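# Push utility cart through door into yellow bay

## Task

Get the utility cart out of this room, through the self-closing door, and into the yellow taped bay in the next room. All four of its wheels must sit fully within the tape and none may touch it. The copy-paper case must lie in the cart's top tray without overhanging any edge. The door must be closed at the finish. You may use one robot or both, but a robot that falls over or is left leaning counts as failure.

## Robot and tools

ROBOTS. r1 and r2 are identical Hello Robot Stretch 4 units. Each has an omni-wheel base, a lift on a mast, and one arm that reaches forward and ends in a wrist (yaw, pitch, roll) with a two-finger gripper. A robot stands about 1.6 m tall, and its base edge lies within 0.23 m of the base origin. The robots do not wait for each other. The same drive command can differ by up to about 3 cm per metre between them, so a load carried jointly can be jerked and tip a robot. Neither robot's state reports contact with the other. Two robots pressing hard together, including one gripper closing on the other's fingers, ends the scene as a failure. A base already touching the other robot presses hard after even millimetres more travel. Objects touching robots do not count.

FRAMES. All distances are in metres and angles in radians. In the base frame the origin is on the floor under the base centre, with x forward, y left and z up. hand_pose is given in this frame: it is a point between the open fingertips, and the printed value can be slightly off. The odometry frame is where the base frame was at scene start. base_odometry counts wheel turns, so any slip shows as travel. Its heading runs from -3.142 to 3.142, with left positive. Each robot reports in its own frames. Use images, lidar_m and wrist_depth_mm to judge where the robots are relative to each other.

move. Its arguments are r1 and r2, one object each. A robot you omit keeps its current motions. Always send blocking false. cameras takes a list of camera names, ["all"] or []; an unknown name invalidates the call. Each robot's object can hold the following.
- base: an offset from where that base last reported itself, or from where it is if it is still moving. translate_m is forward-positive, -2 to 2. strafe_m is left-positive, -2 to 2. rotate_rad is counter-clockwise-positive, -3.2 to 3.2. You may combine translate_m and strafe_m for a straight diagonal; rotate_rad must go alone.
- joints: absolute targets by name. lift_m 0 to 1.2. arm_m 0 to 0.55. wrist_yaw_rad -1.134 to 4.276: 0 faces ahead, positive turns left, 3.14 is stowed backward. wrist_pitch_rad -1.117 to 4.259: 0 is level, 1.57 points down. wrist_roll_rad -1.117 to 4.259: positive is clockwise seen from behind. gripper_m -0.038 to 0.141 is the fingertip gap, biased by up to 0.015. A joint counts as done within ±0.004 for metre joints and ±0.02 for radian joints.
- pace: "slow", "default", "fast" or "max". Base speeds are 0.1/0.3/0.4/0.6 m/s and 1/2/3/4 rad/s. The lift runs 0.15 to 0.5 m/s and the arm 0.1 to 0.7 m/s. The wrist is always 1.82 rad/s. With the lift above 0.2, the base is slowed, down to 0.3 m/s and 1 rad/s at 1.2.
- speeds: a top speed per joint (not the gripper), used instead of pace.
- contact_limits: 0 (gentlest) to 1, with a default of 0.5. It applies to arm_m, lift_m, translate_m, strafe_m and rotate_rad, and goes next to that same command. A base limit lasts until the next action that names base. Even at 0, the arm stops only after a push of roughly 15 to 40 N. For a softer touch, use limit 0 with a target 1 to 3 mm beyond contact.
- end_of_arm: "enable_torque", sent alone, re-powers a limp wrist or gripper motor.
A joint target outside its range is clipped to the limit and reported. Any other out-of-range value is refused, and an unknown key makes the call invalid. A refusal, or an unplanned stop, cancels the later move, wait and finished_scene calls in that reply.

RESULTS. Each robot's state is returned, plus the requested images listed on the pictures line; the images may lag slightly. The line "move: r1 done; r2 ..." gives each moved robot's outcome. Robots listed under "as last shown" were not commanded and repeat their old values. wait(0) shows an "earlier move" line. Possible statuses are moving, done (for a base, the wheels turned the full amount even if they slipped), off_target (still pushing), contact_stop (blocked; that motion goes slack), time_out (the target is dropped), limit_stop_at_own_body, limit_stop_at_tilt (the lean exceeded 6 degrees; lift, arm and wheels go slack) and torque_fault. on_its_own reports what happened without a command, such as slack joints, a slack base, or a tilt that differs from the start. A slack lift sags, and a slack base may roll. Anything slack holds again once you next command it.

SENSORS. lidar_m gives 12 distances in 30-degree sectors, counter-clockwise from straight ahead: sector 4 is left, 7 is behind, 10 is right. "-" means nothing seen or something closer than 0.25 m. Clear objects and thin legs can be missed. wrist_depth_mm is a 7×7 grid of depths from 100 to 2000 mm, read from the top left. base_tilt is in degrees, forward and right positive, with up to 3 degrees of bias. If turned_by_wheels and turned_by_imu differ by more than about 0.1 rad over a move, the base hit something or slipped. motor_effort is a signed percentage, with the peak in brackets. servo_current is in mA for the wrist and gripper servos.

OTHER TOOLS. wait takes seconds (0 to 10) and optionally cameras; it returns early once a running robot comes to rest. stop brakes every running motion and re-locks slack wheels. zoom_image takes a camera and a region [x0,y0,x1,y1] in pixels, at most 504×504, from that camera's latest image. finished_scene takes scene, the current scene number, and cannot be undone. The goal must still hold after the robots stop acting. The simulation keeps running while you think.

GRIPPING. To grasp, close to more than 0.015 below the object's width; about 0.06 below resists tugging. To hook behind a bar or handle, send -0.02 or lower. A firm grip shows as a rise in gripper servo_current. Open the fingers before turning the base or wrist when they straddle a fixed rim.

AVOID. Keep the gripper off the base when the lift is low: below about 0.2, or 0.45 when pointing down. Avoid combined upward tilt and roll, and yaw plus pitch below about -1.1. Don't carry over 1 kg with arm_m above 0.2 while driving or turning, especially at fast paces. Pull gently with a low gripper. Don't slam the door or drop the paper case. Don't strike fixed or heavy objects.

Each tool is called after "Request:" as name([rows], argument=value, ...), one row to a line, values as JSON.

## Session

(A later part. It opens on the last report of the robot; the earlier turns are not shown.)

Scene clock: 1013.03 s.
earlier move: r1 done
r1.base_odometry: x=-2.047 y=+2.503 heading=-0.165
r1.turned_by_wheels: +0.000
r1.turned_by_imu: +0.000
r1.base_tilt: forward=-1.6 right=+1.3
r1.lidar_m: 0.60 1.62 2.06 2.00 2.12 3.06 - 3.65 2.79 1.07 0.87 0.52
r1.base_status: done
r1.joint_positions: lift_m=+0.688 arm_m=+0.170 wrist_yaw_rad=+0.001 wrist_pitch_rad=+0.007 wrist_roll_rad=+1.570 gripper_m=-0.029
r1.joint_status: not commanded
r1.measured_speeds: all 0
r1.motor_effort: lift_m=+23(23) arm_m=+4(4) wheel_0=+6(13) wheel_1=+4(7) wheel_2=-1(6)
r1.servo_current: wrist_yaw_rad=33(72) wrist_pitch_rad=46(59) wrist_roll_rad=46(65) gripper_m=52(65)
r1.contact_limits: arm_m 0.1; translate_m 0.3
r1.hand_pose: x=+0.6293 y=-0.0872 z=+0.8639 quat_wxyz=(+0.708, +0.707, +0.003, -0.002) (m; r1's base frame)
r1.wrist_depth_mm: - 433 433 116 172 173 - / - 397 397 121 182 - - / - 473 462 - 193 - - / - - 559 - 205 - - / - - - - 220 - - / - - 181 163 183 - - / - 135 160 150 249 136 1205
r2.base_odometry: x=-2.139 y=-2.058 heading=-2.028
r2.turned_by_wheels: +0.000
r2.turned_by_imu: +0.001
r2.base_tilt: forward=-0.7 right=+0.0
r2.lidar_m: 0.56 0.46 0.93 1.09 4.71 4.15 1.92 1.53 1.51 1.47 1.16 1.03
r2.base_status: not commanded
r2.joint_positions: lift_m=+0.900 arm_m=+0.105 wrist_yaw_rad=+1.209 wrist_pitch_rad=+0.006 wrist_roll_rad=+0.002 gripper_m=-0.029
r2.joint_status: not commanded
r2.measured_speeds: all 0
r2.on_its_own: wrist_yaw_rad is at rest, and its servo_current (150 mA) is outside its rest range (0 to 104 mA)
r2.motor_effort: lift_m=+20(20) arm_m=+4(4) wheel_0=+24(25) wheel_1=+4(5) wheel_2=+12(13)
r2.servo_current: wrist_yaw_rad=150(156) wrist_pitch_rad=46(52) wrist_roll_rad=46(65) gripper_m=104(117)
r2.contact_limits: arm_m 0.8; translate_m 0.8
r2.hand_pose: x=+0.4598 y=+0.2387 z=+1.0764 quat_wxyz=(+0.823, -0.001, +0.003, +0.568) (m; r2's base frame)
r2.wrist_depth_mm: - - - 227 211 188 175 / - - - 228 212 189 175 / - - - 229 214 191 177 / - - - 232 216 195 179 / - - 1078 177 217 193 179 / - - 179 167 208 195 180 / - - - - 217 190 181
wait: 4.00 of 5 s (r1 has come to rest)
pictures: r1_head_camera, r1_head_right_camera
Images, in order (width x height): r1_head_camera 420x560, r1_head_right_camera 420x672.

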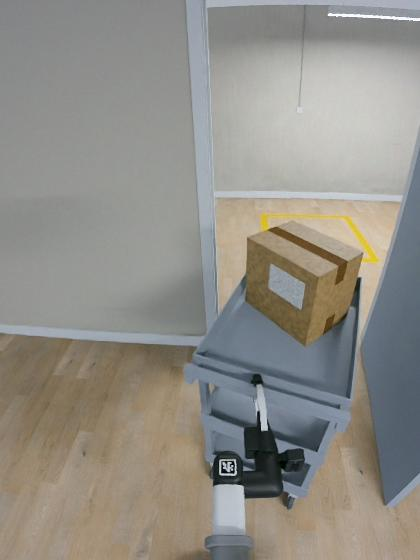

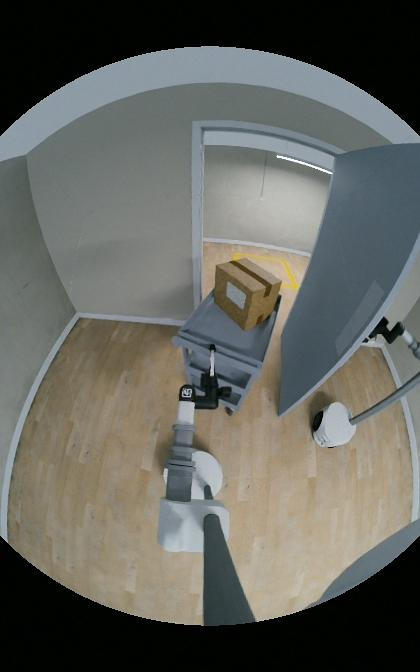

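Request:
move(blocking=false, r1={"base":{"translate_m":0.35,"strafe_m":-0.23},"contact_limits":{"translate_m":0.3},"pace":"slow"})

Request:
wait(seconds=6, cameras=["r1_head_camera","r1_head_right_camera"])

Scene clock: 1022.27 s.
move: r1 moving
r1.base_odometry: x=-2.036 y=+2.493 heading=-0.164
r1.turned_by_wheels: +0.000
r1.turned_by_imu: +0.000
r1.base_tilt: forward=-1.6 right=+1.3
r1.lidar_m: 0.58 1.61 2.06 2.00 2.14 3.08 - 3.62 2.77 1.05 0.85 0.51
r1.base_status: translate_m moving; strafe_m moving
r1.joint_positions: lift_m=+0.688 arm_m=+0.170 wrist_yaw_rad=+0.001 wrist_pitch_rad=+0.007 wrist_roll_rad=+1.570 gripper_m=-0.029
r1.joint_status: not commanded
r1.measured_speeds: translate_m=+0.045 strafe_m=-0.030 rotate_rad=+0.002 lift_m=+0.000 arm_m=+0.000 wrist_yaw_rad=+0.000 wrist_pitch_rad=+0.000 wrist_roll_rad=+0.000
r1.motor_effort: lift_m=+22(23) arm_m=+4(4) wheel_0=+9(11) wheel_1=-2(3) wheel_2=-4(7)
r1.servo_current: wrist_yaw_rad=59(72) wrist_pitch_rad=46(52) wrist_roll_rad=52(65) gripper_m=65(65)
r1.contact_limits: arm_m 0.1; translate_m 0.3
r1.hand_pose: x=+0.6293 y=-0.0872 z=+0.8639 quat_wxyz=(+0.708, +0.707, +0.003, -0.002) (m; r1's base frame)
r1.wrist_depth_mm: - 430 433 116 172 173 - / - 397 397 121 182 - - / - 477 462 - 193 - - / - - 559 138 204 - - / - - - - 220 - - / - - 181 - 182 - - / - 136 166 150 249 128 1182
r2.base_odometry: x=-2.139 y=-2.058 heading=-2.028
r2.turned_by_wheels: +0.000
r2.turned_by_imu: +0.000
r2.base_tilt: forward=-0.7 right=+0.0
r2.lidar_m: 0.57 0.41 0.92 1.08 4.73 4.15 1.92 1.52 1.50 1.46 1.14 1.05
r2.base_status: not commanded
r2.joint_positions: lift_m=+0.900 arm_m=+0.105 wrist_yaw_rad=+1.209 wrist_pitch_rad=+0.006 wrist_roll_rad=+0.002 gripper_m=-0.029
r2.joint_status: not commanded
r2.measured_speeds: all 0
r2.motor_effort: lift_m=+20(20) arm_m=+4(4) wheel_0=+24(24) wheel_1=+4(4) wheel_2=+12(13)
r2.servo_current: wrist_yaw_rad=156(156) wrist_pitch_rad=46(52) wrist_roll_rad=52(65) gripper_m=111(111)
r2.contact_limits: arm_m 0.8; translate_m 0.8
r2.hand_pose: x=+0.4598 y=+0.2387 z=+1.0764 quat_wxyz=(+0.823, -0.001, +0.003, +0.568) (m; r2's base frame)
r2.wrist_depth_mm: - - 163 226 211 188 175 / - - - 227 213 189 175 / - - - 229 213 191 177 / - - - 230 216 195 179 / - - 1078 177 217 193 179 / - - 180 168 208 194 180 / - - - - 216 189 180
pictures: none

Scene clock: 1027.13 s.
earlier move: r1 done
r1.base_odometry: x=-1.739 y=+2.219 heading=-0.164
r1.turned_by_wheels: +0.000
r1.turned_by_imu: +0.001
r1.base_tilt: forward=-1.5 right=+1.2
r1.lidar_m: 0.57 1.25 1.80 2.20 2.36 3.40 - 3.39 2.59 0.77 0.49 0.52
r1.base_status: done
r1.joint_positions: lift_m=+0.688 arm_m=+0.170 wrist_yaw_rad=+0.001 wrist_pitch_rad=+0.007 wrist_roll_rad=+1.570 gripper_m=-0.029
r1.joint_status: not commanded
r1.measured_speeds: all 0
r1.motor_effort: lift_m=+23(23) arm_m=+4(4) wheel_0=+4(14) wheel_1=-3(5) wheel_2=+0(7)
r1.servo_current: wrist_yaw_rad=52(72) wrist_pitch_rad=46(59) wrist_roll_rad=52(78) gripper_m=59(65)
r1.contact_limits: arm_m 0.1; translate_m 0.3
r1.hand_pose: x=+0.6293 y=-0.0872 z=+0.8639 quat_wxyz=(+0.708, +0.707, +0.003, -0.002) (m; r1's base frame)
r1.wrist_depth_mm: - 469 469 121 179 - - / - 410 410 - 189 - - / - 445 452 - 198 - - / - - 530 - 208 - - / - - - 151 220 741 - / - - - 165 183 1618 - / - - 174 150 247 136 -
r2.base_odometry: x=-2.139 y=-2.058 heading=-2.028
r2.turned_by_wheels: +0.000
r2.turned_by_imu: +0.001
r2.base_tilt: forward=-0.7 right=+0.0
r2.lidar_m: 0.58 0.43 0.80 3.50 4.74 4.14 1.92 1.52 1.51 1.44 1.17 1.01
r2.base_status: not commanded
r2.joint_positions: lift_m=+0.900 arm_m=+0.105 wrist_yaw_rad=+1.209 wrist_pitch_rad=+0.006 wrist_roll_rad=+0.002 gripper_m=-0.029
r2.joint_status: not commanded
r2.measured_speeds: all 0
r2.on_its_own: wrist_yaw_rad is at rest, and its servo_current (150 mA) is outside its rest range (0 to 104 mA)
r2.motor_effort: lift_m=+20(20) arm_m=+3(4) wheel_0=+24(25) wheel_1=+4(5) wheel_2=+12(13)
r2.servo_current: wrist_yaw_rad=150(163) wrist_pitch_rad=46(59) wrist_roll_rad=65(65) gripper_m=104(111)
r2.contact_limits: arm_m 0.8; translate_m 0.8
r2.hand_pose: x=+0.4598 y=+0.2387 z=+1.0764 quat_wxyz=(+0.823, -0.001, +0.003, +0.568) (m; r2's base frame)
r2.wrist_depth_mm: - - 715 226 211 189 174 / - - 723 226 213 189 176 / - - 723 228 214 191 176 / - - - 232 216 195 179 / - - 723 177 217 193 179 / - - 179 168 208 195 181 / - - - - 217 189 180
wait: 4.87 of 6 s (r1 has come to rest)
pictures: r1_head_camera, r1_head_right_camera
Images, in order (width x height): r1_head_camera 420x560, r1_head_right_camera 420x672.

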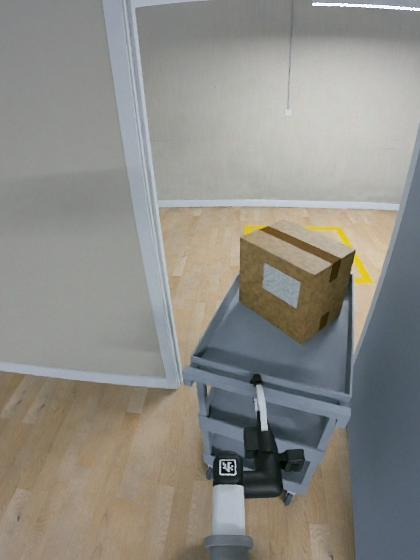

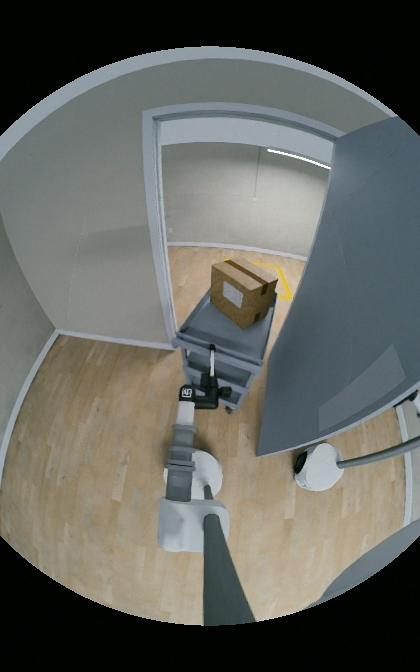

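Request:
move(blocking=false, r1={"base":{"translate_m":0.4,"strafe_m":-0.11},"contact_limits":{"translate_m":0.3},"pace":"slow"})

Request:
wait(seconds=6, cameras=["r1_head_camera","r1_head_right_camera"])

Scene clock: 1036.20 s.
move: r1 moving
r1.base_odometry: x=-1.727 y=+2.213 heading=-0.164
r1.turned_by_wheels: +0.000
r1.turned_by_imu: +0.000
r1.base_tilt: forward=-1.6 right=+1.3
r1.lidar_m: 0.58 1.22 1.77 2.20 2.36 3.42 - 3.38 2.59 0.67 0.47 0.54
r1.base_status: translate_m moving; strafe_m moving
r1.joint_positions: lift_m=+0.688 arm_m=+0.170 wrist_yaw_rad=+0.001 wrist_pitch_rad=+0.007 wrist_roll_rad=+1.570 gripper_m=-0.029
r1.joint_status: not commanded
r1.measured_speeds: translate_m=+0.049 strafe_m=-0.014 rotate_rad=+0.000 lift_m=+0.000 arm_m=+0.000 wrist_yaw_rad=+0.000 wrist_pitch_rad=+0.000 wrist_roll_rad=+0.000
r1.motor_effort: lift_m=+23(23) arm_m=+4(4) wheel_0=+8(9) wheel_1=+4(4) wheel_2=-6(7)
r1.servo_current: wrist_yaw_rad=39(52) wrist_pitch_rad=52(52) wrist_roll_rad=59(59) gripper_m=52(59)
r1.contact_limits: arm_m 0.1; translate_m 0.3
r1.hand_pose: x=+0.6293 y=-0.0872 z=+0.8639 quat_wxyz=(+0.708, +0.707, +0.003, -0.002) (m; r1's base frame)
r1.wrist_depth_mm: - 469 466 121 179 - - / - 407 407 - 188 - - / - 445 452 - 198 - - / - - 539 - 208 - - / - - - - 222 - - / - - 212 179 182 1618 - / - - 174 128 247 136 -
r2.base_odometry: x=-2.139 y=-2.058 heading=-2.028
r2.turned_by_wheels: +0.000
r2.turned_by_imu: +0.000
r2.base_tilt: forward=-0.8 right=+0.0
r2.lidar_m: 0.58 0.45 0.79 3.53 4.73 4.16 1.94 1.54 1.50 1.46 1.14 1.03
r2.base_status: not commanded
r2.joint_positions: lift_m=+0.900 arm_m=+0.105 wrist_yaw_rad=+1.209 wrist_pitch_rad=+0.006 wrist_roll_rad=+0.002 gripper_m=-0.029
r2.joint_status: not commanded
r2.measured_speeds: all 0
r2.motor_effort: lift_m=+20(20) arm_m=+4(4) wheel_0=+24(24) wheel_1=+4(4) wheel_2=+13(13)
r2.servo_current: wrist_yaw_rad=150(156) wrist_pitch_rad=39(52) wrist_roll_rad=39(78) gripper_m=98(111)
r2.contact_limits: arm_m 0.8; translate_m 0.8
r2.hand_pose: x=+0.4598 y=+0.2387 z=+1.0764 quat_wxyz=(+0.823, -0.001, +0.003, +0.568) (m; r2's base frame)
r2.wrist_depth_mm: - - 715 225 211 189 174 / - - 723 228 213 189 175 / - - 715 229 214 191 177 / - - - 231 216 195 179 / - - 723 177 218 193 179 / - - 179 167 208 195 180 / - - - - 216 190 180
pictures: none

Scene clock: 1041.10 s.
earlier move: r1 done
r1.base_odometry: x=-1.362 y=+2.045 heading=-0.164
r1.turned_by_wheels: +0.000
r1.turned_by_imu: -0.002
r1.base_tilt: forward=-1.6 right=+1.3
r1.lidar_m: 0.58 0.89 1.21 2.30 2.45 3.50 - 3.31 0.40 0.37 0.45 0.52
r1.base_status: done
r1.joint_positions: lift_m=+0.688 arm_m=+0.170 wrist_yaw_rad=+0.000 wrist_pitch_rad=+0.007 wrist_roll_rad=+1.570 gripper_m=-0.029
r1.joint_status: not commanded
r1.measured_speeds: all 0
r1.motor_effort: lift_m=+23(23) arm_m=+4(4) wheel_0=+4(10) wheel_1=+2(6) wheel_2=-4(8)
r1.servo_current: wrist_yaw_rad=46(72) wrist_pitch_rad=46(59) wrist_roll_rad=52(72) gripper_m=59(65)
r1.contact_limits: arm_m 0.1; translate_m 0.3
r1.hand_pose: x=+0.6292 y=-0.0875 z=+0.8639 quat_wxyz=(+0.708, +0.707, +0.002, -0.003) (m; r1's base frame)
r1.wrist_depth_mm: - 421 424 116 171 171 - / - 394 397 121 181 - - / - 480 466 - 192 - - / - - 559 - 204 - - / - - - - 220 1708 - / - - 211 179 181 1537 - / - - 177 129 250 136 1255
r2.base_odometry: x=-2.139 y=-2.058 heading=-2.028
r2.turned_by_wheels: +0.000
r2.turned_by_imu: +0.001
r2.base_tilt: forward=-0.7 right=+0.1
r2.lidar_m: 0.60 0.45 3.23 3.54 4.72 4.12 1.94 1.53 1.49 1.47 1.14 1.05
r2.base_status: not commanded
r2.joint_positions: lift_m=+0.900 arm_m=+0.105 wrist_yaw_rad=+1.209 wrist_pitch_rad=+0.006 wrist_roll_rad=+0.002 gripper_m=-0.029
r2.joint_status: not commanded
r2.measured_speeds: all 0
r2.on_its_own: wrist_yaw_rad is at rest, and its servo_current (143 mA) is outside its rest range (0 to 104 mA)
r2.motor_effort: lift_m=+20(20) arm_m=+4(4) wheel_0=+24(25) wheel_1=+4(5) wheel_2=+12(13)
r2.servo_current: wrist_yaw_rad=143(156) wrist_pitch_rad=52(52) wrist_roll_rad=52(78) gripper_m=104(117)
r2.contact_limits: arm_m 0.8; translate_m 0.8
r2.hand_pose: x=+0.4598 y=+0.2387 z=+1.0764 quat_wxyz=(+0.823, -0.001, +0.003, +0.568) (m; r2's base frame)
r2.wrist_depth_mm: - - - 225 211 189 174 / - - - 228 213 190 176 / - - - 228 214 191 176 / - - - 231 216 195 178 / - - - 177 218 193 179 / - - 179 167 208 194 180 / - - - - 216 190 181
wait: 4.90 of 6 s (r1 has come to rest)
pictures: r1_head_camera, r1_head_right_camera
Images, in order (width x height): r1_head_camera 420x560, r1_head_right_camera 420x672.

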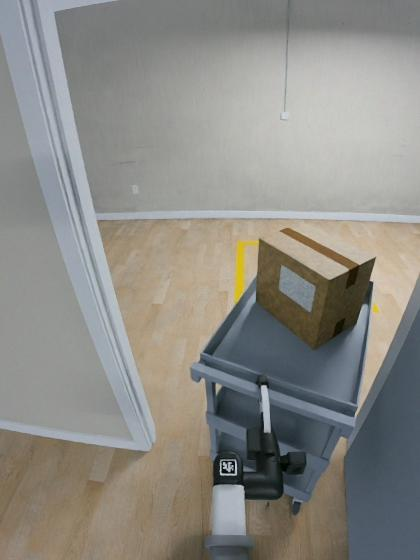

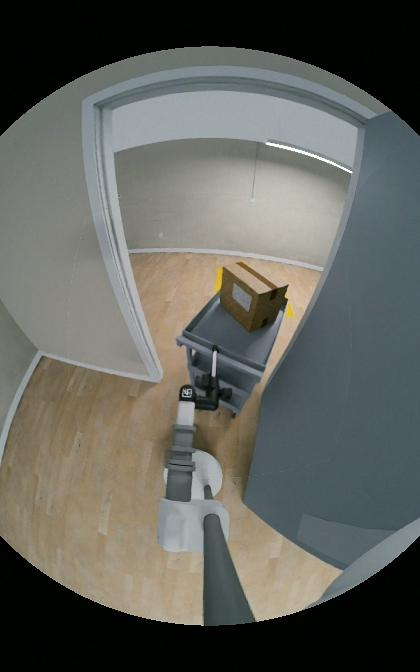

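Request:
move(blocking=false, r1={"base":{"translate_m":0.35,"strafe_m":-0.04},"contact_limits":{"translate_m":0.3},"pace":"slow"})

Request:
wait(seconds=6, cameras=["r1_head_camera","r1_head_right_camera"])

Scene clock: 1052.23 s.
move: r1 moving
r1.base_odometry: x=-1.350 y=+2.041 heading=-0.164
r1.turned_by_wheels: +0.000
r1.turned_by_imu: +0.000
r1.base_tilt: forward=-1.6 right=+1.2
r1.lidar_m: 0.59 0.87 1.20 2.29 2.44 3.53 - 3.34 0.38 0.38 0.46 0.52
r1.base_status: translate_m moving; strafe_m moving
r1.joint_positions: lift_m=+0.688 arm_m=+0.170 wrist_yaw_rad=+0.000 wrist_pitch_rad=+0.007 wrist_roll_rad=+1.570 gripper_m=-0.029
r1.joint_status: not commanded
r1.measured_speeds: translate_m=+0.048 strafe_m=-0.006 rotate_rad=+0.000 lift_m=+0.000 arm_m=+0.000 wrist_yaw_rad=+0.000 wrist_pitch_rad=+0.000 wrist_roll_rad=+0.000
r1.motor_effort: lift_m=+23(23) arm_m=+4(4) wheel_0=+7(8) wheel_1=+2(4) wheel_2=-7(10)
r1.servo_current: wrist_yaw_rad=33(65) wrist_pitch_rad=46(52) wrist_roll_rad=59(59) gripper_m=52(59)
r1.contact_limits: arm_m 0.1; translate_m 0.3
r1.hand_pose: x=+0.6292 y=-0.0875 z=+0.8639 quat_wxyz=(+0.708, +0.707, +0.002, -0.003) (m; r1's base frame)
r1.wrist_depth_mm: - 415 418 114 170 171 - / - 394 399 120 180 - - / - 480 466 128 190 - - / - - 569 137 204 - - / - - - - 219 1708 - / - - 211 178 180 1537 - / - - 177 128 251 137 1281
r2.base_odometry: x=-2.139 y=-2.058 heading=-2.028
r2.turned_by_wheels: +0.000
r2.turned_by_imu: +0.000
r2.base_tilt: forward=-0.7 right=+0.0
r2.lidar_m: 0.57 0.43 3.24 3.52 4.72 4.14 1.92 1.54 1.48 1.46 1.15 1.00
r2.base_status: not commanded
r2.joint_positions: lift_m=+0.900 arm_m=+0.105 wrist_yaw_rad=+1.209 wrist_pitch_rad=+0.006 wrist_roll_rad=+0.002 gripper_m=-0.029
r2.joint_status: not commanded
r2.measured_speeds: all 0
r2.motor_effort: lift_m=+20(20) arm_m=+4(4) wheel_0=+24(25) wheel_1=+4(4) wheel_2=+12(13)
r2.servo_current: wrist_yaw_rad=137(150) wrist_pitch_rad=46(46) wrist_roll_rad=39(59) gripper_m=111(111)
r2.contact_limits: arm_m 0.8; translate_m 0.8
r2.hand_pose: x=+0.4598 y=+0.2387 z=+1.0764 quat_wxyz=(+0.823, -0.001, +0.003, +0.568) (m; r2's base frame)
r2.wrist_depth_mm: - - - 226 211 189 175 / - - - 228 212 189 175 / - - - 229 215 191 177 / - - - 230 216 195 179 / - - - 177 217 193 179 / - - 179 168 208 195 180 / - - - - 216 189 180
pictures: none

Scene clock: 1056.53 s.
earlier move: r1 done
r1.base_odometry: x=-1.024 y=+1.948 heading=-0.164
r1.turned_by_wheels: +0.000
r1.turned_by_imu: -0.001
r1.base_tilt: forward=-1.6 right=+1.3
r1.lidar_m: 0.60 0.60 0.63 2.26 2.46 3.52 - 0.53 0.42 0.41 0.47 0.46
r1.base_status: done
r1.joint_positions: lift_m=+0.688 arm_m=+0.170 wrist_yaw_rad=+0.000 wrist_pitch_rad=+0.007 wrist_roll_rad=+1.570 gripper_m=-0.029
r1.joint_status: not commanded
r1.measured_speeds: all 0
r1.motor_effort: lift_m=+23(23) arm_m=+4(4) wheel_0=+2(8) wheel_1=+3(6) wheel_2=-4(10)
r1.servo_current: wrist_yaw_rad=46(72) wrist_pitch_rad=46(59) wrist_roll_rad=46(65) gripper_m=59(65)
r1.contact_limits: arm_m 0.1; translate_m 0.3
r1.hand_pose: x=+0.6292 y=-0.0875 z=+0.8639 quat_wxyz=(+0.708, +0.707, +0.002, -0.003) (m; r1's base frame)
r1.wrist_depth_mm: - 359 355 - 146 146 - / - 427 430 - 156 154 - / - - 544 103 172 169 - / - - - 113 191 - - / - - - - 213 1576 - / - - 211 - 181 1618 1255 / - - 177 - 283 136 1205
r2.base_odometry: x=-2.139 y=-2.058 heading=-2.028
r2.turned_by_wheels: +0.000
r2.turned_by_imu: +0.001
r2.base_tilt: forward=-0.7 right=+0.0
r2.lidar_m: 0.59 0.42 3.23 3.51 4.73 4.14 1.90 1.53 1.51 1.48 1.16 1.06
r2.base_status: not commanded
r2.joint_positions: lift_m=+0.900 arm_m=+0.105 wrist_yaw_rad=+1.209 wrist_pitch_rad=+0.006 wrist_roll_rad=+0.002 gripper_m=-0.029
r2.joint_status: not commanded
r2.measured_speeds: all 0
r2.on_its_own: wrist_yaw_rad is at rest, and its servo_current (143 mA) is outside its rest range (0 to 104 mA)
r2.motor_effort: lift_m=+20(20) arm_m=+4(4) wheel_0=+24(25) wheel_1=+4(5) wheel_2=+13(13)
r2.servo_current: wrist_yaw_rad=143(163) wrist_pitch_rad=46(52) wrist_roll_rad=52(65) gripper_m=111(117)
r2.contact_limits: arm_m 0.8; translate_m 0.8
r2.hand_pose: x=+0.4598 y=+0.2387 z=+1.0764 quat_wxyz=(+0.823, -0.001, +0.003, +0.568) (m; r2's base frame)
r2.wrist_depth_mm: - - - 225 211 188 174 / - - - 227 212 189 175 / - - - 229 214 191 177 / - - - 231 216 195 179 / - - - 177 217 193 179 / - - 179 167 208 195 180 / - - - - 216 190 181
wait: 4.30 of 6 s (r1 has come to rest)
pictures: r1_head_camera, r1_head_right_camera
Images, in order (width x height): r1_head_camera 420x560, r1_head_right_camera 420x672.

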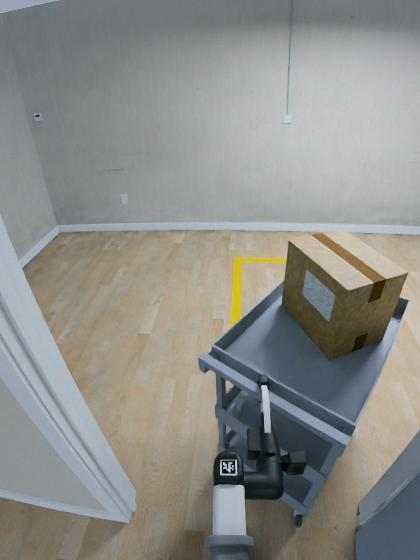

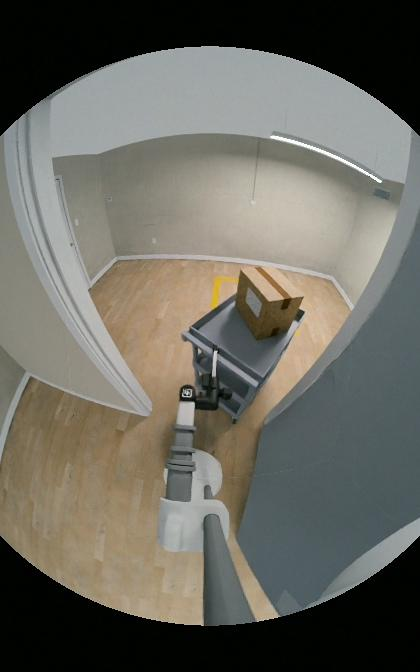

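Request:
move(blocking=false, r1={"base":{"translate_m":0.3,"strafe_m":-0.1},"contact_limits":{"translate_m":0.3},"pace":"slow"})

Request:
wait(seconds=6, cameras=["r1_head_camera","r1_head_right_camera"])

Scene clock: 1062.17 s.
move: r1 moving
r1.base_odometry: x=-1.012 y=+1.942 heading=-0.164
r1.turned_by_wheels: +0.000
r1.turned_by_imu: +0.000
r1.base_tilt: forward=-1.6 right=+1.3
r1.lidar_m: 0.61 0.61 0.62 2.21 2.42 3.58 - 0.52 0.41 0.41 0.48 0.47
r1.base_status: translate_m moving; strafe_m moving
r1.joint_positions: lift_m=+0.688 arm_m=+0.170 wrist_yaw_rad=+0.000 wrist_pitch_rad=+0.007 wrist_roll_rad=+1.570 gripper_m=-0.029
r1.joint_status: not commanded
r1.measured_speeds: translate_m=+0.049 strafe_m=-0.016 rotate_rad=+0.002 lift_m=+0.000 arm_m=+0.000 wrist_yaw_rad=+0.000 wrist_pitch_rad=+0.000 wrist_roll_rad=+0.000
r1.motor_effort: lift_m=+22(23) arm_m=+4(4) wheel_0=+6(7) wheel_1=+5(6) wheel_2=-7(8)
r1.servo_current: wrist_yaw_rad=65(65) wrist_pitch_rad=52(52) wrist_roll_rad=65(65) gripper_m=59(59)
r1.contact_limits: arm_m 0.1; translate_m 0.3
r1.hand_pose: x=+0.6292 y=-0.0875 z=+0.8639 quat_wxyz=(+0.708, +0.707, +0.002, -0.003) (m; r1's base frame)
r1.wrist_depth_mm: - 364 357 - 143 144 - / - 427 436 - 157 154 - / - - 549 102 170 167 - / - - - 111 190 - - / - - - - 211 1661 - / - - - - 181 1576 1281 / - - 176 - 273 136 1138
r2.base_odometry: x=-2.139 y=-2.058 heading=-2.028
r2.turned_by_wheels: +0.000
r2.turned_by_imu: +0.000
r2.base_tilt: forward=-0.7 right=-0.1
r2.lidar_m: 0.61 0.44 3.23 3.55 4.72 4.12 1.93 1.53 1.51 1.44 1.16 1.01
r2.base_status: not commanded
r2.joint_positions: lift_m=+0.900 arm_m=+0.105 wrist_yaw_rad=+1.209 wrist_pitch_rad=+0.006 wrist_roll_rad=+0.002 gripper_m=-0.029
r2.joint_status: not commanded
r2.measured_speeds: all 0
r2.motor_effort: lift_m=+20(20) arm_m=+4(4) wheel_0=+24(24) wheel_1=+4(4) wheel_2=+12(13)
r2.servo_current: wrist_yaw_rad=156(156) wrist_pitch_rad=46(52) wrist_roll_rad=59(59) gripper_m=104(117)
r2.contact_limits: arm_m 0.8; translate_m 0.8
r2.hand_pose: x=+0.4598 y=+0.2387 z=+1.0764 quat_wxyz=(+0.823, -0.001, +0.003, +0.568) (m; r2's base frame)
r2.wrist_depth_mm: - - - 225 211 188 174 / - - - 228 212 190 176 / - - - 229 214 191 177 / - - - 231 216 195 178 / - - - 177 217 193 179 / - - 179 167 208 195 180 / - - - - 216 190 181
pictures: none

Scene clock: 1066.07 s.
earlier move: r1 done
r1.base_odometry: x=-0.744 y=+1.801 heading=-0.164
r1.turned_by_wheels: +0.000
r1.turned_by_imu: +0.000
r1.base_tilt: forward=-1.6 right=+1.3
r1.lidar_m: 0.61 3.20 0.53 0.69 2.53 3.65 0.89 0.49 0.38 0.37 0.48 0.47
r1.base_status: done
r1.joint_positions: lift_m=+0.688 arm_m=+0.170 wrist_yaw_rad=+0.000 wrist_pitch_rad=+0.007 wrist_roll_rad=+1.570 gripper_m=-0.029
r1.joint_status: not commanded
r1.measured_speeds: all 0
r1.motor_effort: lift_m=+23(23) arm_m=+4(4) wheel_0=+5(10) wheel_1=+4(6) wheel_2=-1(8)
r1.servo_current: wrist_yaw_rad=46(72) wrist_pitch_rad=52(59) wrist_roll_rad=46(78) gripper_m=52(65)
r1.contact_limits: arm_m 0.1; translate_m 0.3
r1.hand_pose: x=+0.6292 y=-0.0875 z=+0.8639 quat_wxyz=(+0.708, +0.707, +0.002, -0.003) (m; r1's base frame)
r1.wrist_depth_mm: - 373 375 - - 124 - / - 504 484 - - 135 - / - - - - 156 153 - / - - - - 180 525 - / - - - 110 211 1661 1281 / - - 208 - 179 1618 1229 / - - 177 124 312 133 366
r2.base_odometry: x=-2.139 y=-2.058 heading=-2.028
r2.turned_by_wheels: +0.000
r2.turned_by_imu: +0.001
r2.base_tilt: forward=-0.7 right=+0.0
r2.lidar_m: 0.57 0.44 3.23 3.51 4.73 4.17 1.91 1.55 1.50 1.47 1.15 1.03
r2.base_status: not commanded
r2.joint_positions: lift_m=+0.900 arm_m=+0.105 wrist_yaw_rad=+1.209 wrist_pitch_rad=+0.006 wrist_roll_rad=+0.002 gripper_m=-0.029
r2.joint_status: not commanded
r2.measured_speeds: all 0
r2.on_its_own: wrist_yaw_rad is at rest, and its servo_current (143 mA) is outside its rest range (0 to 104 mA)
r2.motor_effort: lift_m=+20(20) arm_m=+4(4) wheel_0=+24(25) wheel_1=+4(5) wheel_2=+12(13)
r2.servo_current: wrist_yaw_rad=143(156) wrist_pitch_rad=46(52) wrist_roll_rad=46(65) gripper_m=104(117)
r2.contact_limits: arm_m 0.8; translate_m 0.8
r2.hand_pose: x=+0.4598 y=+0.2387 z=+1.0764 quat_wxyz=(+0.823, -0.001, +0.003, +0.568) (m; r2's base frame)
r2.wrist_depth_mm: - - - 225 211 188 174 / - - - 227 212 190 176 / - - - 229 214 191 177 / - - - 230 216 195 178 / - - - 177 218 193 179 / - - 179 167 208 195 180 / - - - - 216 190 181
wait: 3.90 of 6 s (r1 has come to rest)
pictures: r1_head_camera, r1_head_right_camera
Images, in order (width x height): r1_head_camera 420x560, r1_head_right_camera 420x672.

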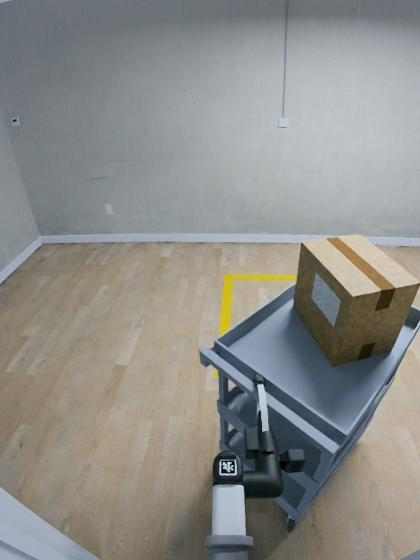

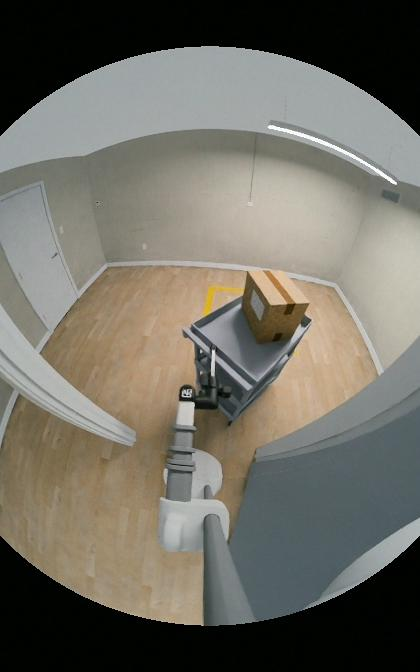

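Request:
move(blocking=false, r1={"base":{"translate_m":0.2,"strafe_m":-0.06},"contact_limits":{"translate_m":0.3},"pace":"slow"})

Request:
wait(seconds=5)

Request:
move(blocking=false, r1={"base":{"rotate_rad":-0.35},"pace":"slow","contact_limits":{"rotate_rad":0.3}})

Request:
wait(seconds=3, cameras=["r1_head_camera","r1_head_right_camera"])

Scene clock: 1076.93 s.
move: r1 moving
r1.base_odometry: x=-0.733 y=+1.795 heading=-0.163
r1.turned_by_wheels: +0.001
r1.turned_by_imu: +0.000
r1.base_tilt: forward=-1.6 right=+1.2
r1.lidar_m: 0.61 3.16 0.53 0.59 2.56 3.70 0.91 0.49 0.37 0.38 0.47 0.46
r1.base_status: translate_m moving; strafe_m moving
r1.joint_positions: lift_m=+0.688 arm_m=+0.170 wrist_yaw_rad=+0.000 wrist_pitch_rad=+0.007 wrist_roll_rad=+1.570 gripper_m=-0.029
r1.joint_status: not commanded
r1.measured_speeds: translate_m=+0.049 strafe_m=-0.014 rotate_rad=+0.002 lift_m=+0.000 arm_m=+0.000 wrist_yaw_rad=+0.000 wrist_pitch_rad=+0.000 wrist_roll_rad=+0.000
r1.motor_effort: lift_m=+23(23) arm_m=+4(4) wheel_0=+8(9) wheel_1=+3(6) wheel_2=-6(7)
r1.servo_current: wrist_yaw_rad=46(72) wrist_pitch_rad=52(59) wrist_roll_rad=46(59) gripper_m=59(59)
r1.contact_limits: arm_m 0.1; translate_m 0.3
r1.hand_pose: x=+0.6292 y=-0.0875 z=+0.8639 quat_wxyz=(+0.708, +0.707, +0.002, -0.003) (m; r1's base frame)
r1.wrist_depth_mm: - 368 373 - - 123 - / - 477 480 - - 135 - / - - - - 159 153 - / - - - - 178 191 - / - - - 109 212 1618 1281 / - - - 122 180 1661 1205 / - - 176 124 312 133 366
r2.base_odometry: x=-2.139 y=-2.058 heading=-2.028
r2.turned_by_wheels: +0.000
r2.turned_by_imu: +0.000
r2.base_tilt: forward=-0.7 right=+0.0
r2.lidar_m: 0.58 0.44 3.22 3.52 4.72 4.16 1.93 1.52 1.50 1.47 1.17 1.02
r2.base_status: not commanded
r2.joint_positions: lift_m=+0.900 arm_m=+0.105 wrist_yaw_rad=+1.209 wrist_pitch_rad=+0.006 wrist_roll_rad=+0.002 gripper_m=-0.029
r2.joint_status: not commanded
r2.measured_speeds: all 0
r2.motor_effort: lift_m=+20(20) arm_m=+4(4) wheel_0=+24(24) wheel_1=+4(5) wheel_2=+12(12)
r2.servo_current: wrist_yaw_rad=150(156) wrist_pitch_rad=52(52) wrist_roll_rad=52(59) gripper_m=104(111)
r2.contact_limits: arm_m 0.8; translate_m 0.8
r2.hand_pose: x=+0.4598 y=+0.2387 z=+1.0764 quat_wxyz=(+0.823, -0.001, +0.003, +0.568) (m; r2's base frame)
r2.wrist_depth_mm: - - - 226 211 188 174 / - - - 228 213 189 176 / - - - 229 215 191 176 / - - - 231 216 195 178 / - - - 177 218 193 179 / - - 179 167 208 194 180 / - - - - 217 189 180
pictures: none

Scene clock: 1079.77 s.
earlier move: r1 done
r1.base_odometry: x=-0.557 y=+1.709 heading=-0.164
r1.turned_by_wheels: -0.001
r1.turned_by_imu: -0.001
r1.base_tilt: forward=-1.6 right=+1.3
r1.lidar_m: 0.60 3.04 2.51 0.56 2.60 3.78 0.89 0.46 0.37 0.36 2.42 0.44
r1.base_status: done
r1.joint_positions: lift_m=+0.688 arm_m=+0.170 wrist_yaw_rad=+0.000 wrist_pitch_rad=+0.007 wrist_roll_rad=+1.570 gripper_m=-0.029
r1.joint_status: not commanded
r1.measured_speeds: all 0
r1.motor_effort: lift_m=+23(23) arm_m=+3(4) wheel_0=+3(11) wheel_1=+1(7) wheel_2=-4(7)
r1.servo_current: wrist_yaw_rad=59(72) wrist_pitch_rad=59(59) wrist_roll_rad=65(72) gripper_m=59(65)
r1.contact_limits: arm_m 0.1; translate_m 0.3
r1.hand_pose: x=+0.6292 y=-0.0875 z=+0.8639 quat_wxyz=(+0.708, +0.707, +0.002, -0.003) (m; r1's base frame)
r1.wrist_depth_mm: - 375 377 - - 123 - / - 512 496 - - 132 - / - - - - 154 150 - / - - - - 178 530 - / - - - 110 212 1576 - / - - 187 120 179 1618 1255 / - - 176 - 319 133 1098
r2.base_odometry: x=-2.139 y=-2.058 heading=-2.028
r2.turned_by_wheels: +0.000
r2.turned_by_imu: +0.000
r2.base_tilt: forward=-0.7 right=+0.0
r2.lidar_m: 0.60 0.44 3.24 3.50 4.73 4.15 1.95 1.53 1.49 1.48 1.16 1.02
r2.base_status: not commanded
r2.joint_positions: lift_m=+0.900 arm_m=+0.105 wrist_yaw_rad=+1.209 wrist_pitch_rad=+0.006 wrist_roll_rad=+0.002 gripper_m=-0.029
r2.joint_status: not commanded
r2.measured_speeds: all 0
r2.on_its_own: wrist_yaw_rad is at rest, and its servo_current (150 mA) is outside its rest range (0 to 104 mA)
r2.motor_effort: lift_m=+20(20) arm_m=+4(4) wheel_0=+24(25) wheel_1=+5(5) wheel_2=+12(13)
r2.servo_current: wrist_yaw_rad=150(156) wrist_pitch_rad=46(52) wrist_roll_rad=46(59) gripper_m=104(111)
r2.contact_limits: arm_m 0.8; translate_m 0.8
r2.hand_pose: x=+0.4598 y=+0.2387 z=+1.0764 quat_wxyz=(+0.823, -0.001, +0.003, +0.568) (m; r2's base frame)
r2.wrist_depth_mm: - - - 225 211 188 174 / - - - 228 211 190 175 / - - - 229 214 191 176 / - - - 231 216 195 178 / - - - 177 218 194 179 / - - 179 167 208 195 180 / - - - - 216 190 180
wait: 2.83 of 5 s (r1 has come to rest)
pictures: none

Scene clock: 1080.27 s.
move: r1 moving
r1.base_odometry: x=-0.557 y=+1.709 heading=-0.286
r1.turned_by_wheels: -0.123
r1.turned_by_imu: -0.122
r1.base_tilt: forward=-1.6 right=+1.2
r1.lidar_m: 0.59 2.92 2.57 0.55 2.50 3.29 - 0.47 0.38 0.38 2.35 0.48
r1.base_status: rotate_rad moving
r1.joint_positions: lift_m=+0.688 arm_m=+0.170 wrist_yaw_rad=+0.011 wrist_pitch_rad=+0.007 wrist_roll_rad=+1.570 gripper_m=-0.029
r1.joint_status: not commanded
r1.measured_speeds: translate_m=+0.001 strafe_m=-0.001 rotate_rad=-0.486 lift_m=+0.000 arm_m=+0.000 wrist_yaw_rad=+0.021 wrist_pitch_rad=+0.000 wrist_roll_rad=+0.000
r1.motor_effort: lift_m=+23(23) arm_m=+4(4) wheel_0=+22(22) wheel_1=+12(12) wheel_2=+13(13)
r1.servo_current: wrist_yaw_rad=65(72) wrist_pitch_rad=46(52) wrist_roll_rad=52(72) gripper_m=46(65)
r1.contact_limits: arm_m 0.1; rotate_rad 0.3
r1.hand_pose: x=+0.6302 y=-0.0844 z=+0.8639 quat_wxyz=(+0.708, +0.707, +0.006, +0.001) (m; r1's base frame)
r1.wrist_depth_mm: - 362 357 - - 124 - / - 439 449 - - 135 - / - - - - 154 152 - / - - - - 176 188 - / - - - 110 206 1618 - / - - - 118 226 1661 1255 / - - 177 - 179 353 362
r2.base_odometry: x=-2.139 y=-2.058 heading=-2.028
r2.turned_by_wheels: +0.000
r2.turned_by_imu: +0.000
r2.base_tilt: forward=-0.7 right=+0.1
r2.lidar_m: 0.59 0.43 3.23 3.50 4.72 4.16 1.93 1.54 1.51 1.46 1.15 1.04
r2.base_status: not commanded
r2.joint_positions: lift_m=+0.900 arm_m=+0.105 wrist_yaw_rad=+1.209 wrist_pitch_rad=+0.006 wrist_roll_rad=+0.002 gripper_m=-0.029
r2.joint_status: not commanded
r2.measured_speeds: all 0
r2.motor_effort: lift_m=+20(20) arm_m=+4(4) wheel_0=+24(24) wheel_1=+4(5) wheel_2=+12(13)
r2.servo_current: wrist_yaw_rad=137(150) wrist_pitch_rad=46(52) wrist_roll_rad=59(59) gripper_m=104(111)
r2.contact_limits: arm_m 0.8; translate_m 0.8
r2.hand_pose: x=+0.4598 y=+0.2387 z=+1.0764 quat_wxyz=(+0.823, -0.001, +0.003, +0.568) (m; r2's base frame)
r2.wrist_depth_mm: - - - 224 211 188 174 / - - - 227 213 190 176 / - - - 229 214 190 176 / - - - 232 216 195 179 / - - - 177 218 193 179 / - - 180 167 208 195 180 / - - - - 216 189 181
pictures: none

Scene clock: 1081.23 s.
earlier move: r1 done
r1.base_odometry: x=-0.557 y=+1.709 heading=-0.513
r1.turned_by_wheels: -0.226
r1.turned_by_imu: -0.228
r1.base_tilt: forward=-1.6 right=+1.3
r1.lidar_m: 0.57 2.85 2.83 0.55 0.55 2.79 - 0.65 0.41 0.35 0.40 0.58
r1.base_status: done
r1.joint_positions: lift_m=+0.688 arm_m=+0.170 wrist_yaw_rad=-0.003 wrist_pitch_rad=+0.007 wrist_roll_rad=+1.570 gripper_m=-0.029
r1.joint_status: not commanded
r1.measured_speeds: all 0
r1.motor_effort: lift_m=+23(23) arm_m=-4(5) wheel_0=+3(22) wheel_1=+3(12) wheel_2=+2(13)
r1.servo_current: wrist_yaw_rad=39(78) wrist_pitch_rad=52(59) wrist_roll_rad=52(72) gripper_m=59(65)
r1.contact_limits: arm_m 0.1; rotate_rad 0.3
r1.hand_pose: x=+0.6291 y=-0.0882 z=+0.8639 quat_wxyz=(+0.708, +0.707, +0.002, -0.004) (m; r1's base frame)
r1.wrist_depth_mm: - - - - 206 1576 - / - 569 517 153 211 - - / - 439 442 158 216 - - / - 500 488 160 222 - - / - - 554 224 228 - - / - - 609 174 231 1863 - / - - 178 174 240 1464 -
r2.base_odometry: x=-2.139 y=-2.058 heading=-2.028
r2.turned_by_wheels: +0.000
r2.turned_by_imu: +0.000
r2.base_tilt: forward=-0.7 right=+0.0
r2.lidar_m: 0.59 0.43 3.22 3.48 4.74 4.15 1.91 1.53 1.51 1.45 1.16 1.02
r2.base_status: not commanded
r2.joint_positions: lift_m=+0.900 arm_m=+0.105 wrist_yaw_rad=+1.209 wrist_pitch_rad=+0.006 wrist_roll_rad=+0.002 gripper_m=-0.029
r2.joint_status: not commanded
r2.measured_speeds: all 0
r2.on_its_own: wrist_yaw_rad is at rest, and its servo_current (130 mA) is outside its rest range (0 to 104 mA)
r2.motor_effort: lift_m=+20(20) arm_m=+4(4) wheel_0=+24(24) wheel_1=+4(5) wheel_2=+12(13)
r2.servo_current: wrist_yaw_rad=130(150) wrist_pitch_rad=46(52) wrist_roll_rad=59(65) gripper_m=111(111)
r2.contact_limits: arm_m 0.8; translate_m 0.8
r2.hand_pose: x=+0.4598 y=+0.2387 z=+1.0764 quat_wxyz=(+0.823, -0.001, +0.003, +0.568) (m; r2's base frame)
r2.wrist_depth_mm: - - - 225 211 188 174 / - - - 229 213 189 176 / - - - 228 215 191 177 / - - - 231 216 195 178 / - - - 177 217 193 179 / - - 179 168 208 194 180 / - - - - 216 190 181
wait: 0.97 of 3 s (r1 has come to rest)
pictures: r1_head_camera, r1_head_right_camera
Images, in order (width x height): r1_head_camera 420x560, r1_head_right_camera 420x672.

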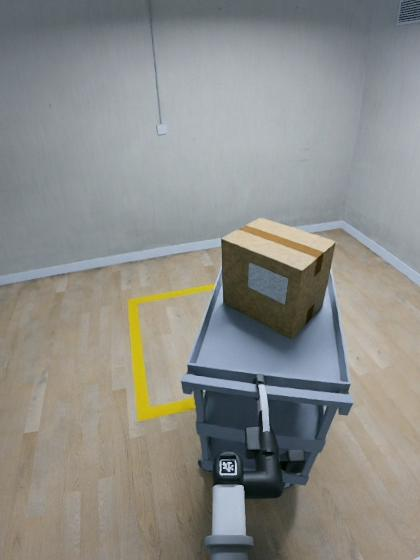

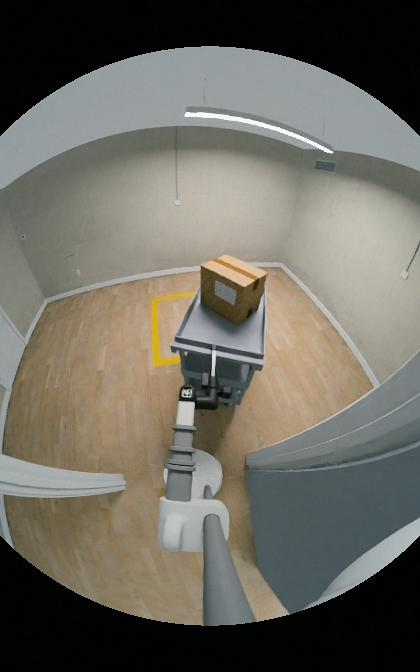

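Request:
move(blocking=false, r1={"base":{"rotate_rad":-0.4},"pace":"slow","contact_limits":{"rotate_rad":0.3}})

Request:
wait(seconds=3)

Request:
move(blocking=false, r1={"base":{"translate_m":0.28,"strafe_m":0.17},"pace":"slow","contact_limits":{"translate_m":0.3}})

Request:
wait(seconds=6, cameras=["r1_head_camera","r1_head_right_camera"])

Scene clock: 1113.77 s.
move: r1 moving
r1.base_odometry: x=-0.557 y=+1.709 heading=-0.638
r1.turned_by_wheels: -0.125
r1.turned_by_imu: -0.126
r1.base_tilt: forward=-1.6 right=+1.3
r1.lidar_m: 0.56 2.86 3.08 2.47 0.56 2.61 3.98 0.81 0.46 0.37 0.40 0.60
r1.base_status: rotate_rad moving
r1.joint_positions: lift_m=+0.688 arm_m=+0.170 wrist_yaw_rad=+0.005 wrist_pitch_rad=+0.007 wrist_roll_rad=+1.570 gripper_m=-0.029
r1.joint_status: not commanded
r1.measured_speeds: translate_m=+0.001 strafe_m=+0.000 rotate_rad=-0.489 lift_m=+0.000 arm_m=+0.000 wrist_yaw_rad=+0.000 wrist_pitch_rad=+0.000 wrist_roll_rad=+0.000
r1.motor_effort: lift_m=+22(23) arm_m=-3(4) wheel_0=+10(14) wheel_1=+6(9) wheel_2=+11(11)
r1.servo_current: wrist_yaw_rad=26(65) wrist_pitch_rad=46(52) wrist_roll_rad=46(59) gripper_m=52(59)
r1.contact_limits: arm_m 0.1; rotate_rad 0.3
r1.hand_pose: x=+0.6297 y=-0.0859 z=+0.8639 quat_wxyz=(+0.708, +0.707, +0.004, -0.001) (m; r1's base frame)
r1.wrist_depth_mm: - - - 228 229 1661 1229 / - - - 229 230 1756 - / - 580 508 230 231 - - / - 473 466 231 231 - - / - 530 512 231 233 - - / - - 544 175 232 - - / - - 179 169 234 - -
r2.base_odometry: x=-2.139 y=-2.058 heading=-2.028
r2.turned_by_wheels: +0.000
r2.turned_by_imu: +0.000
r2.base_tilt: forward=-0.7 right=+0.0
r2.lidar_m: 0.60 0.45 3.23 3.53 4.73 4.12 1.94 1.53 1.51 1.46 1.16 1.04
r2.base_status: not commanded
r2.joint_positions: lift_m=+0.900 arm_m=+0.105 wrist_yaw_rad=+1.209 wrist_pitch_rad=+0.006 wrist_roll_rad=+0.002 gripper_m=-0.029
r2.joint_status: not commanded
r2.measured_speeds: all 0
r2.motor_effort: lift_m=+20(20) arm_m=+4(4) wheel_0=+24(24) wheel_1=+4(5) wheel_2=+12(13)
r2.servo_current: wrist_yaw_rad=150(156) wrist_pitch_rad=46(52) wrist_roll_rad=52(52) gripper_m=111(111)
r2.contact_limits: arm_m 0.8; translate_m 0.8
r2.hand_pose: x=+0.4598 y=+0.2387 z=+1.0764 quat_wxyz=(+0.823, -0.001, +0.003, +0.568) (m; r2's base frame)
r2.wrist_depth_mm: - - - 224 211 188 174 / - - - 228 212 189 176 / - - - 229 213 191 177 / - - - 230 216 195 178 / - - - 177 217 193 179 / - - 179 167 208 194 180 / - - - - 217 189 181
pictures: none

Scene clock: 1114.83 s.
earlier move: r1 done
r1.base_odometry: x=-0.557 y=+1.709 heading=-0.913
r1.turned_by_wheels: -0.274
r1.turned_by_imu: -0.276
r1.base_tilt: forward=-1.6 right=+1.2
r1.lidar_m: 0.46 0.59 2.88 2.65 0.55 0.59 3.08 5.88 0.57 0.39 0.35 0.41
r1.base_status: done
r1.joint_positions: lift_m=+0.688 arm_m=+0.170 wrist_yaw_rad=+0.003 wrist_pitch_rad=+0.007 wrist_roll_rad=+1.570 gripper_m=-0.029
r1.joint_status: not commanded
r1.measured_speeds: all 0
r1.motor_effort: lift_m=+22(23) arm_m=-4(4) wheel_0=+1(14) wheel_1=+1(9) wheel_2=+1(12)
r1.servo_current: wrist_yaw_rad=52(65) wrist_pitch_rad=52(59) wrist_roll_rad=46(78) gripper_m=52(59)
r1.contact_limits: arm_m 0.1; rotate_rad 0.3
r1.hand_pose: x=+0.6295 y=-0.0866 z=+0.8639 quat_wxyz=(+0.708, +0.707, +0.004, -0.002) (m; r1's base frame)
r1.wrist_depth_mm: - - - 289 - 1661 1182 / - - - 249 347 362 359 / - - - 229 309 1756 1281 / - - - - 272 1863 - / - - - 249 249 1863 - / - 452 452 182 228 - - / - 449 179 163 209 - -
r2.base_odometry: x=-2.139 y=-2.058 heading=-2.028
r2.turned_by_wheels: +0.000
r2.turned_by_imu: +0.000
r2.base_tilt: forward=-0.7 right=+0.0
r2.lidar_m: 0.57 0.46 3.23 3.55 4.73 4.13 1.93 1.50 1.50 1.48 1.17 0.99
r2.base_status: not commanded
r2.joint_positions: lift_m=+0.900 arm_m=+0.105 wrist_yaw_rad=+1.209 wrist_pitch_rad=+0.006 wrist_roll_rad=+0.002 gripper_m=-0.029
r2.joint_status: not commanded
r2.measured_speeds: all 0
r2.on_its_own: wrist_yaw_rad is at rest, and its servo_current (150 mA) is outside its rest range (0 to 104 mA)
r2.motor_effort: lift_m=+20(20) arm_m=+3(4) wheel_0=+24(25) wheel_1=+4(5) wheel_2=+12(13)
r2.servo_current: wrist_yaw_rad=150(156) wrist_pitch_rad=39(52) wrist_roll_rad=65(65) gripper_m=104(111)
r2.contact_limits: arm_m 0.8; translate_m 0.8
r2.hand_pose: x=+0.4598 y=+0.2387 z=+1.0764 quat_wxyz=(+0.823, -0.001, +0.003, +0.568) (m; r2's base frame)
r2.wrist_depth_mm: - - - 224 211 189 174 / - - - 227 212 189 176 / - - - 229 214 191 177 / - - - 232 216 195 179 / - - - 177 218 193 179 / - - 180 167 208 194 180 / - - - - 216 189 180
wait: 1.07 of 3 s (r1 has come to rest)
pictures: none

Scene clock: 1115.33 s.
move: r1 moving
r1.base_odometry: x=-0.544 y=+1.704 heading=-0.913
r1.turned_by_wheels: -0.001
r1.turned_by_imu: -0.001
r1.base_tilt: forward=-1.6 right=+1.2
r1.lidar_m: 0.44 0.62 2.85 2.66 0.53 0.56 3.07 5.90 0.57 0.37 0.37 0.42
r1.base_status: translate_m moving; strafe_m moving
r1.joint_positions: lift_m=+0.688 arm_m=+0.170 wrist_yaw_rad=-0.002 wrist_pitch_rad=+0.007 wrist_roll_rad=+1.570 gripper_m=-0.029
r1.joint_status: not commanded
r1.measured_speeds: translate_m=+0.048 strafe_m=+0.029 rotate_rad=-0.009 lift_m=+0.000 arm_m=+0.000 wrist_yaw_rad=-0.027 wrist_pitch_rad=+0.000 wrist_roll_rad=+0.000
r1.motor_effort: lift_m=+23(23) arm_m=+0(4) wheel_0=-4(4) wheel_1=+9(9) wheel_2=-9(9)
r1.servo_current: wrist_yaw_rad=46(59) wrist_pitch_rad=52(52) wrist_roll_rad=52(65) gripper_m=52(59)
r1.contact_limits: arm_m 0.1; translate_m 0.3
r1.hand_pose: x=+0.6291 y=-0.0879 z=+0.8639 quat_wxyz=(+0.708, +0.707, +0.002, -0.003) (m; r1's base frame)
r1.wrist_depth_mm: - - - 304 - 1661 1205 / - - - 264 355 366 370 / - - - 233 320 1708 1255 / - - - 265 282 1756 - / - - - 250 251 1863 - / - 508 445 183 229 - - / - 442 179 156 207 - -
r2.base_odometry: x=-2.139 y=-2.058 heading=-2.028
r2.turned_by_wheels: +0.000
r2.turned_by_imu: +0.000
r2.base_tilt: forward=-0.7 right=+0.0
r2.lidar_m: 0.60 0.45 3.25 3.54 4.74 4.17 1.94 1.53 1.51 1.48 1.16 1.02
r2.base_status: not commanded
r2.joint_positions: lift_m=+0.900 arm_m=+0.105 wrist_yaw_rad=+1.209 wrist_pitch_rad=+0.006 wrist_roll_rad=+0.002 gripper_m=-0.029
r2.joint_status: not commanded
r2.measured_speeds: all 0
r2.motor_effort: lift_m=+20(20) arm_m=+4(4) wheel_0=+24(25) wheel_1=+4(5) wheel_2=+12(13)
r2.servo_current: wrist_yaw_rad=143(150) wrist_pitch_rad=52(52) wrist_roll_rad=46(65) gripper_m=104(111)
r2.contact_limits: arm_m 0.8; translate_m 0.8
r2.hand_pose: x=+0.4598 y=+0.2387 z=+1.0764 quat_wxyz=(+0.823, -0.001, +0.003, +0.568) (m; r2's base frame)
r2.wrist_depth_mm: - - - 226 211 187 175 / - - - 228 211 189 176 / - - - 229 214 191 177 / - - - 230 216 195 178 / - - - 177 217 193 179 / - - 179 167 208 194 180 / - - - - 216 189 181
pictures: none

Scene clock: 1119.27 s.
earlier move: r1 done
r1.base_odometry: x=-0.251 y=+1.591 heading=-0.913
r1.turned_by_wheels: +0.000
r1.turned_by_imu: +0.000
r1.base_tilt: forward=-1.6 right=+1.2
r1.lidar_m: 0.47 0.73 2.54 2.70 2.47 0.66 3.26 6.21 0.55 0.44 0.64 0.63
r1.base_status: done
r1.joint_positions: lift_m=+0.688 arm_m=+0.170 wrist_yaw_rad=-0.004 wrist_pitch_rad=+0.007 wrist_roll_rad=+1.570 gripper_m=-0.029
r1.joint_status: not commanded
r1.measured_speeds: all 0
r1.motor_effort: lift_m=+23(23) arm_m=+4(4) wheel_0=-5(10) wheel_1=+1(9) wheel_2=-3(12)
r1.servo_current: wrist_yaw_rad=33(78) wrist_pitch_rad=52(65) wrist_roll_rad=52(72) gripper_m=59(59)
r1.contact_limits: arm_m 0.1; translate_m 0.3
r1.hand_pose: x=+0.6289 y=-0.0887 z=+0.8639 quat_wxyz=(+0.708, +0.707, +0.001, -0.004) (m; r1's base frame)
r1.wrist_depth_mm: - - - 254 332 1576 1118 / - - - 236 330 1499 355 / - - - 218 289 1708 1229 / - - - 259 263 1863 - / - - 591 238 245 - - / - 455 452 182 229 - - / - 462 182 160 213 - -
r2.base_odometry: x=-2.139 y=-2.058 heading=-2.028
r2.turned_by_wheels: +0.000
r2.turned_by_imu: +0.001
r2.base_tilt: forward=-0.7 right=+0.0
r2.lidar_m: 0.59 0.44 3.23 3.52 4.72 4.16 1.94 1.54 1.50 1.47 1.16 1.01
r2.base_status: not commanded
r2.joint_positions: lift_m=+0.900 arm_m=+0.105 wrist_yaw_rad=+1.209 wrist_pitch_rad=+0.006 wrist_roll_rad=+0.002 gripper_m=-0.029
r2.joint_status: not commanded
r2.measured_speeds: all 0
r2.on_its_own: wrist_yaw_rad is at rest, and its servo_current (150 mA) is outside its rest range (0 to 104 mA)
r2.motor_effort: lift_m=+20(20) arm_m=+3(4) wheel_0=+24(25) wheel_1=+4(5) wheel_2=+12(13)
r2.servo_current: wrist_yaw_rad=150(156) wrist_pitch_rad=46(52) wrist_roll_rad=52(65) gripper_m=104(117)
r2.contact_limits: arm_m 0.8; translate_m 0.8
r2.hand_pose: x=+0.4598 y=+0.2387 z=+1.0764 quat_wxyz=(+0.823, -0.001, +0.003, +0.568) (m; r2's base frame)
r2.wrist_depth_mm: - - - 226 211 188 174 / - - - 228 213 189 176 / - - - 229 214 191 177 / - - - 231 216 195 178 / - - - 177 217 194 179 / - - 179 168 208 195 180 / - - - - 216 190 181
wait: 3.93 of 6 s (r1 has come to rest)
pictures: r1_head_camera, r1_head_right_camera
Images, in order (width x height): r1_head_camera 420x560, r1_head_right_camera 420x672.

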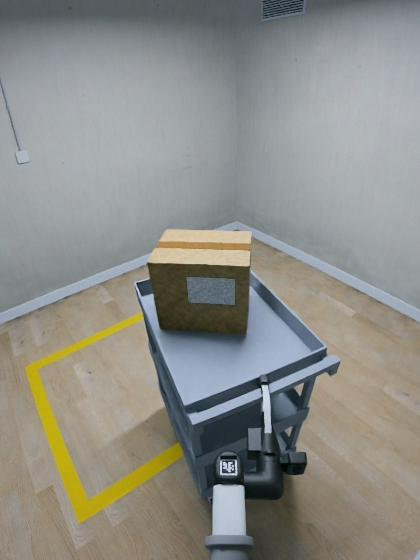

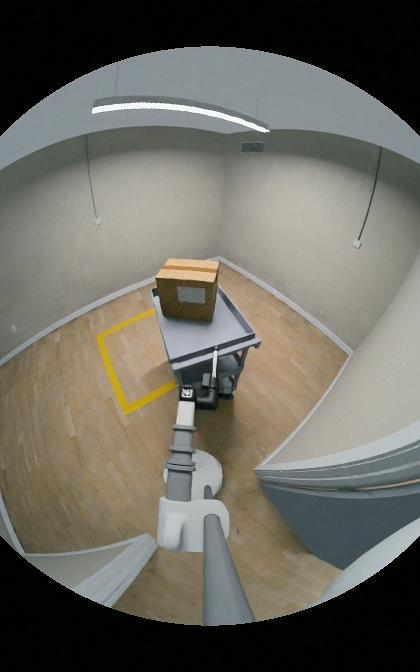

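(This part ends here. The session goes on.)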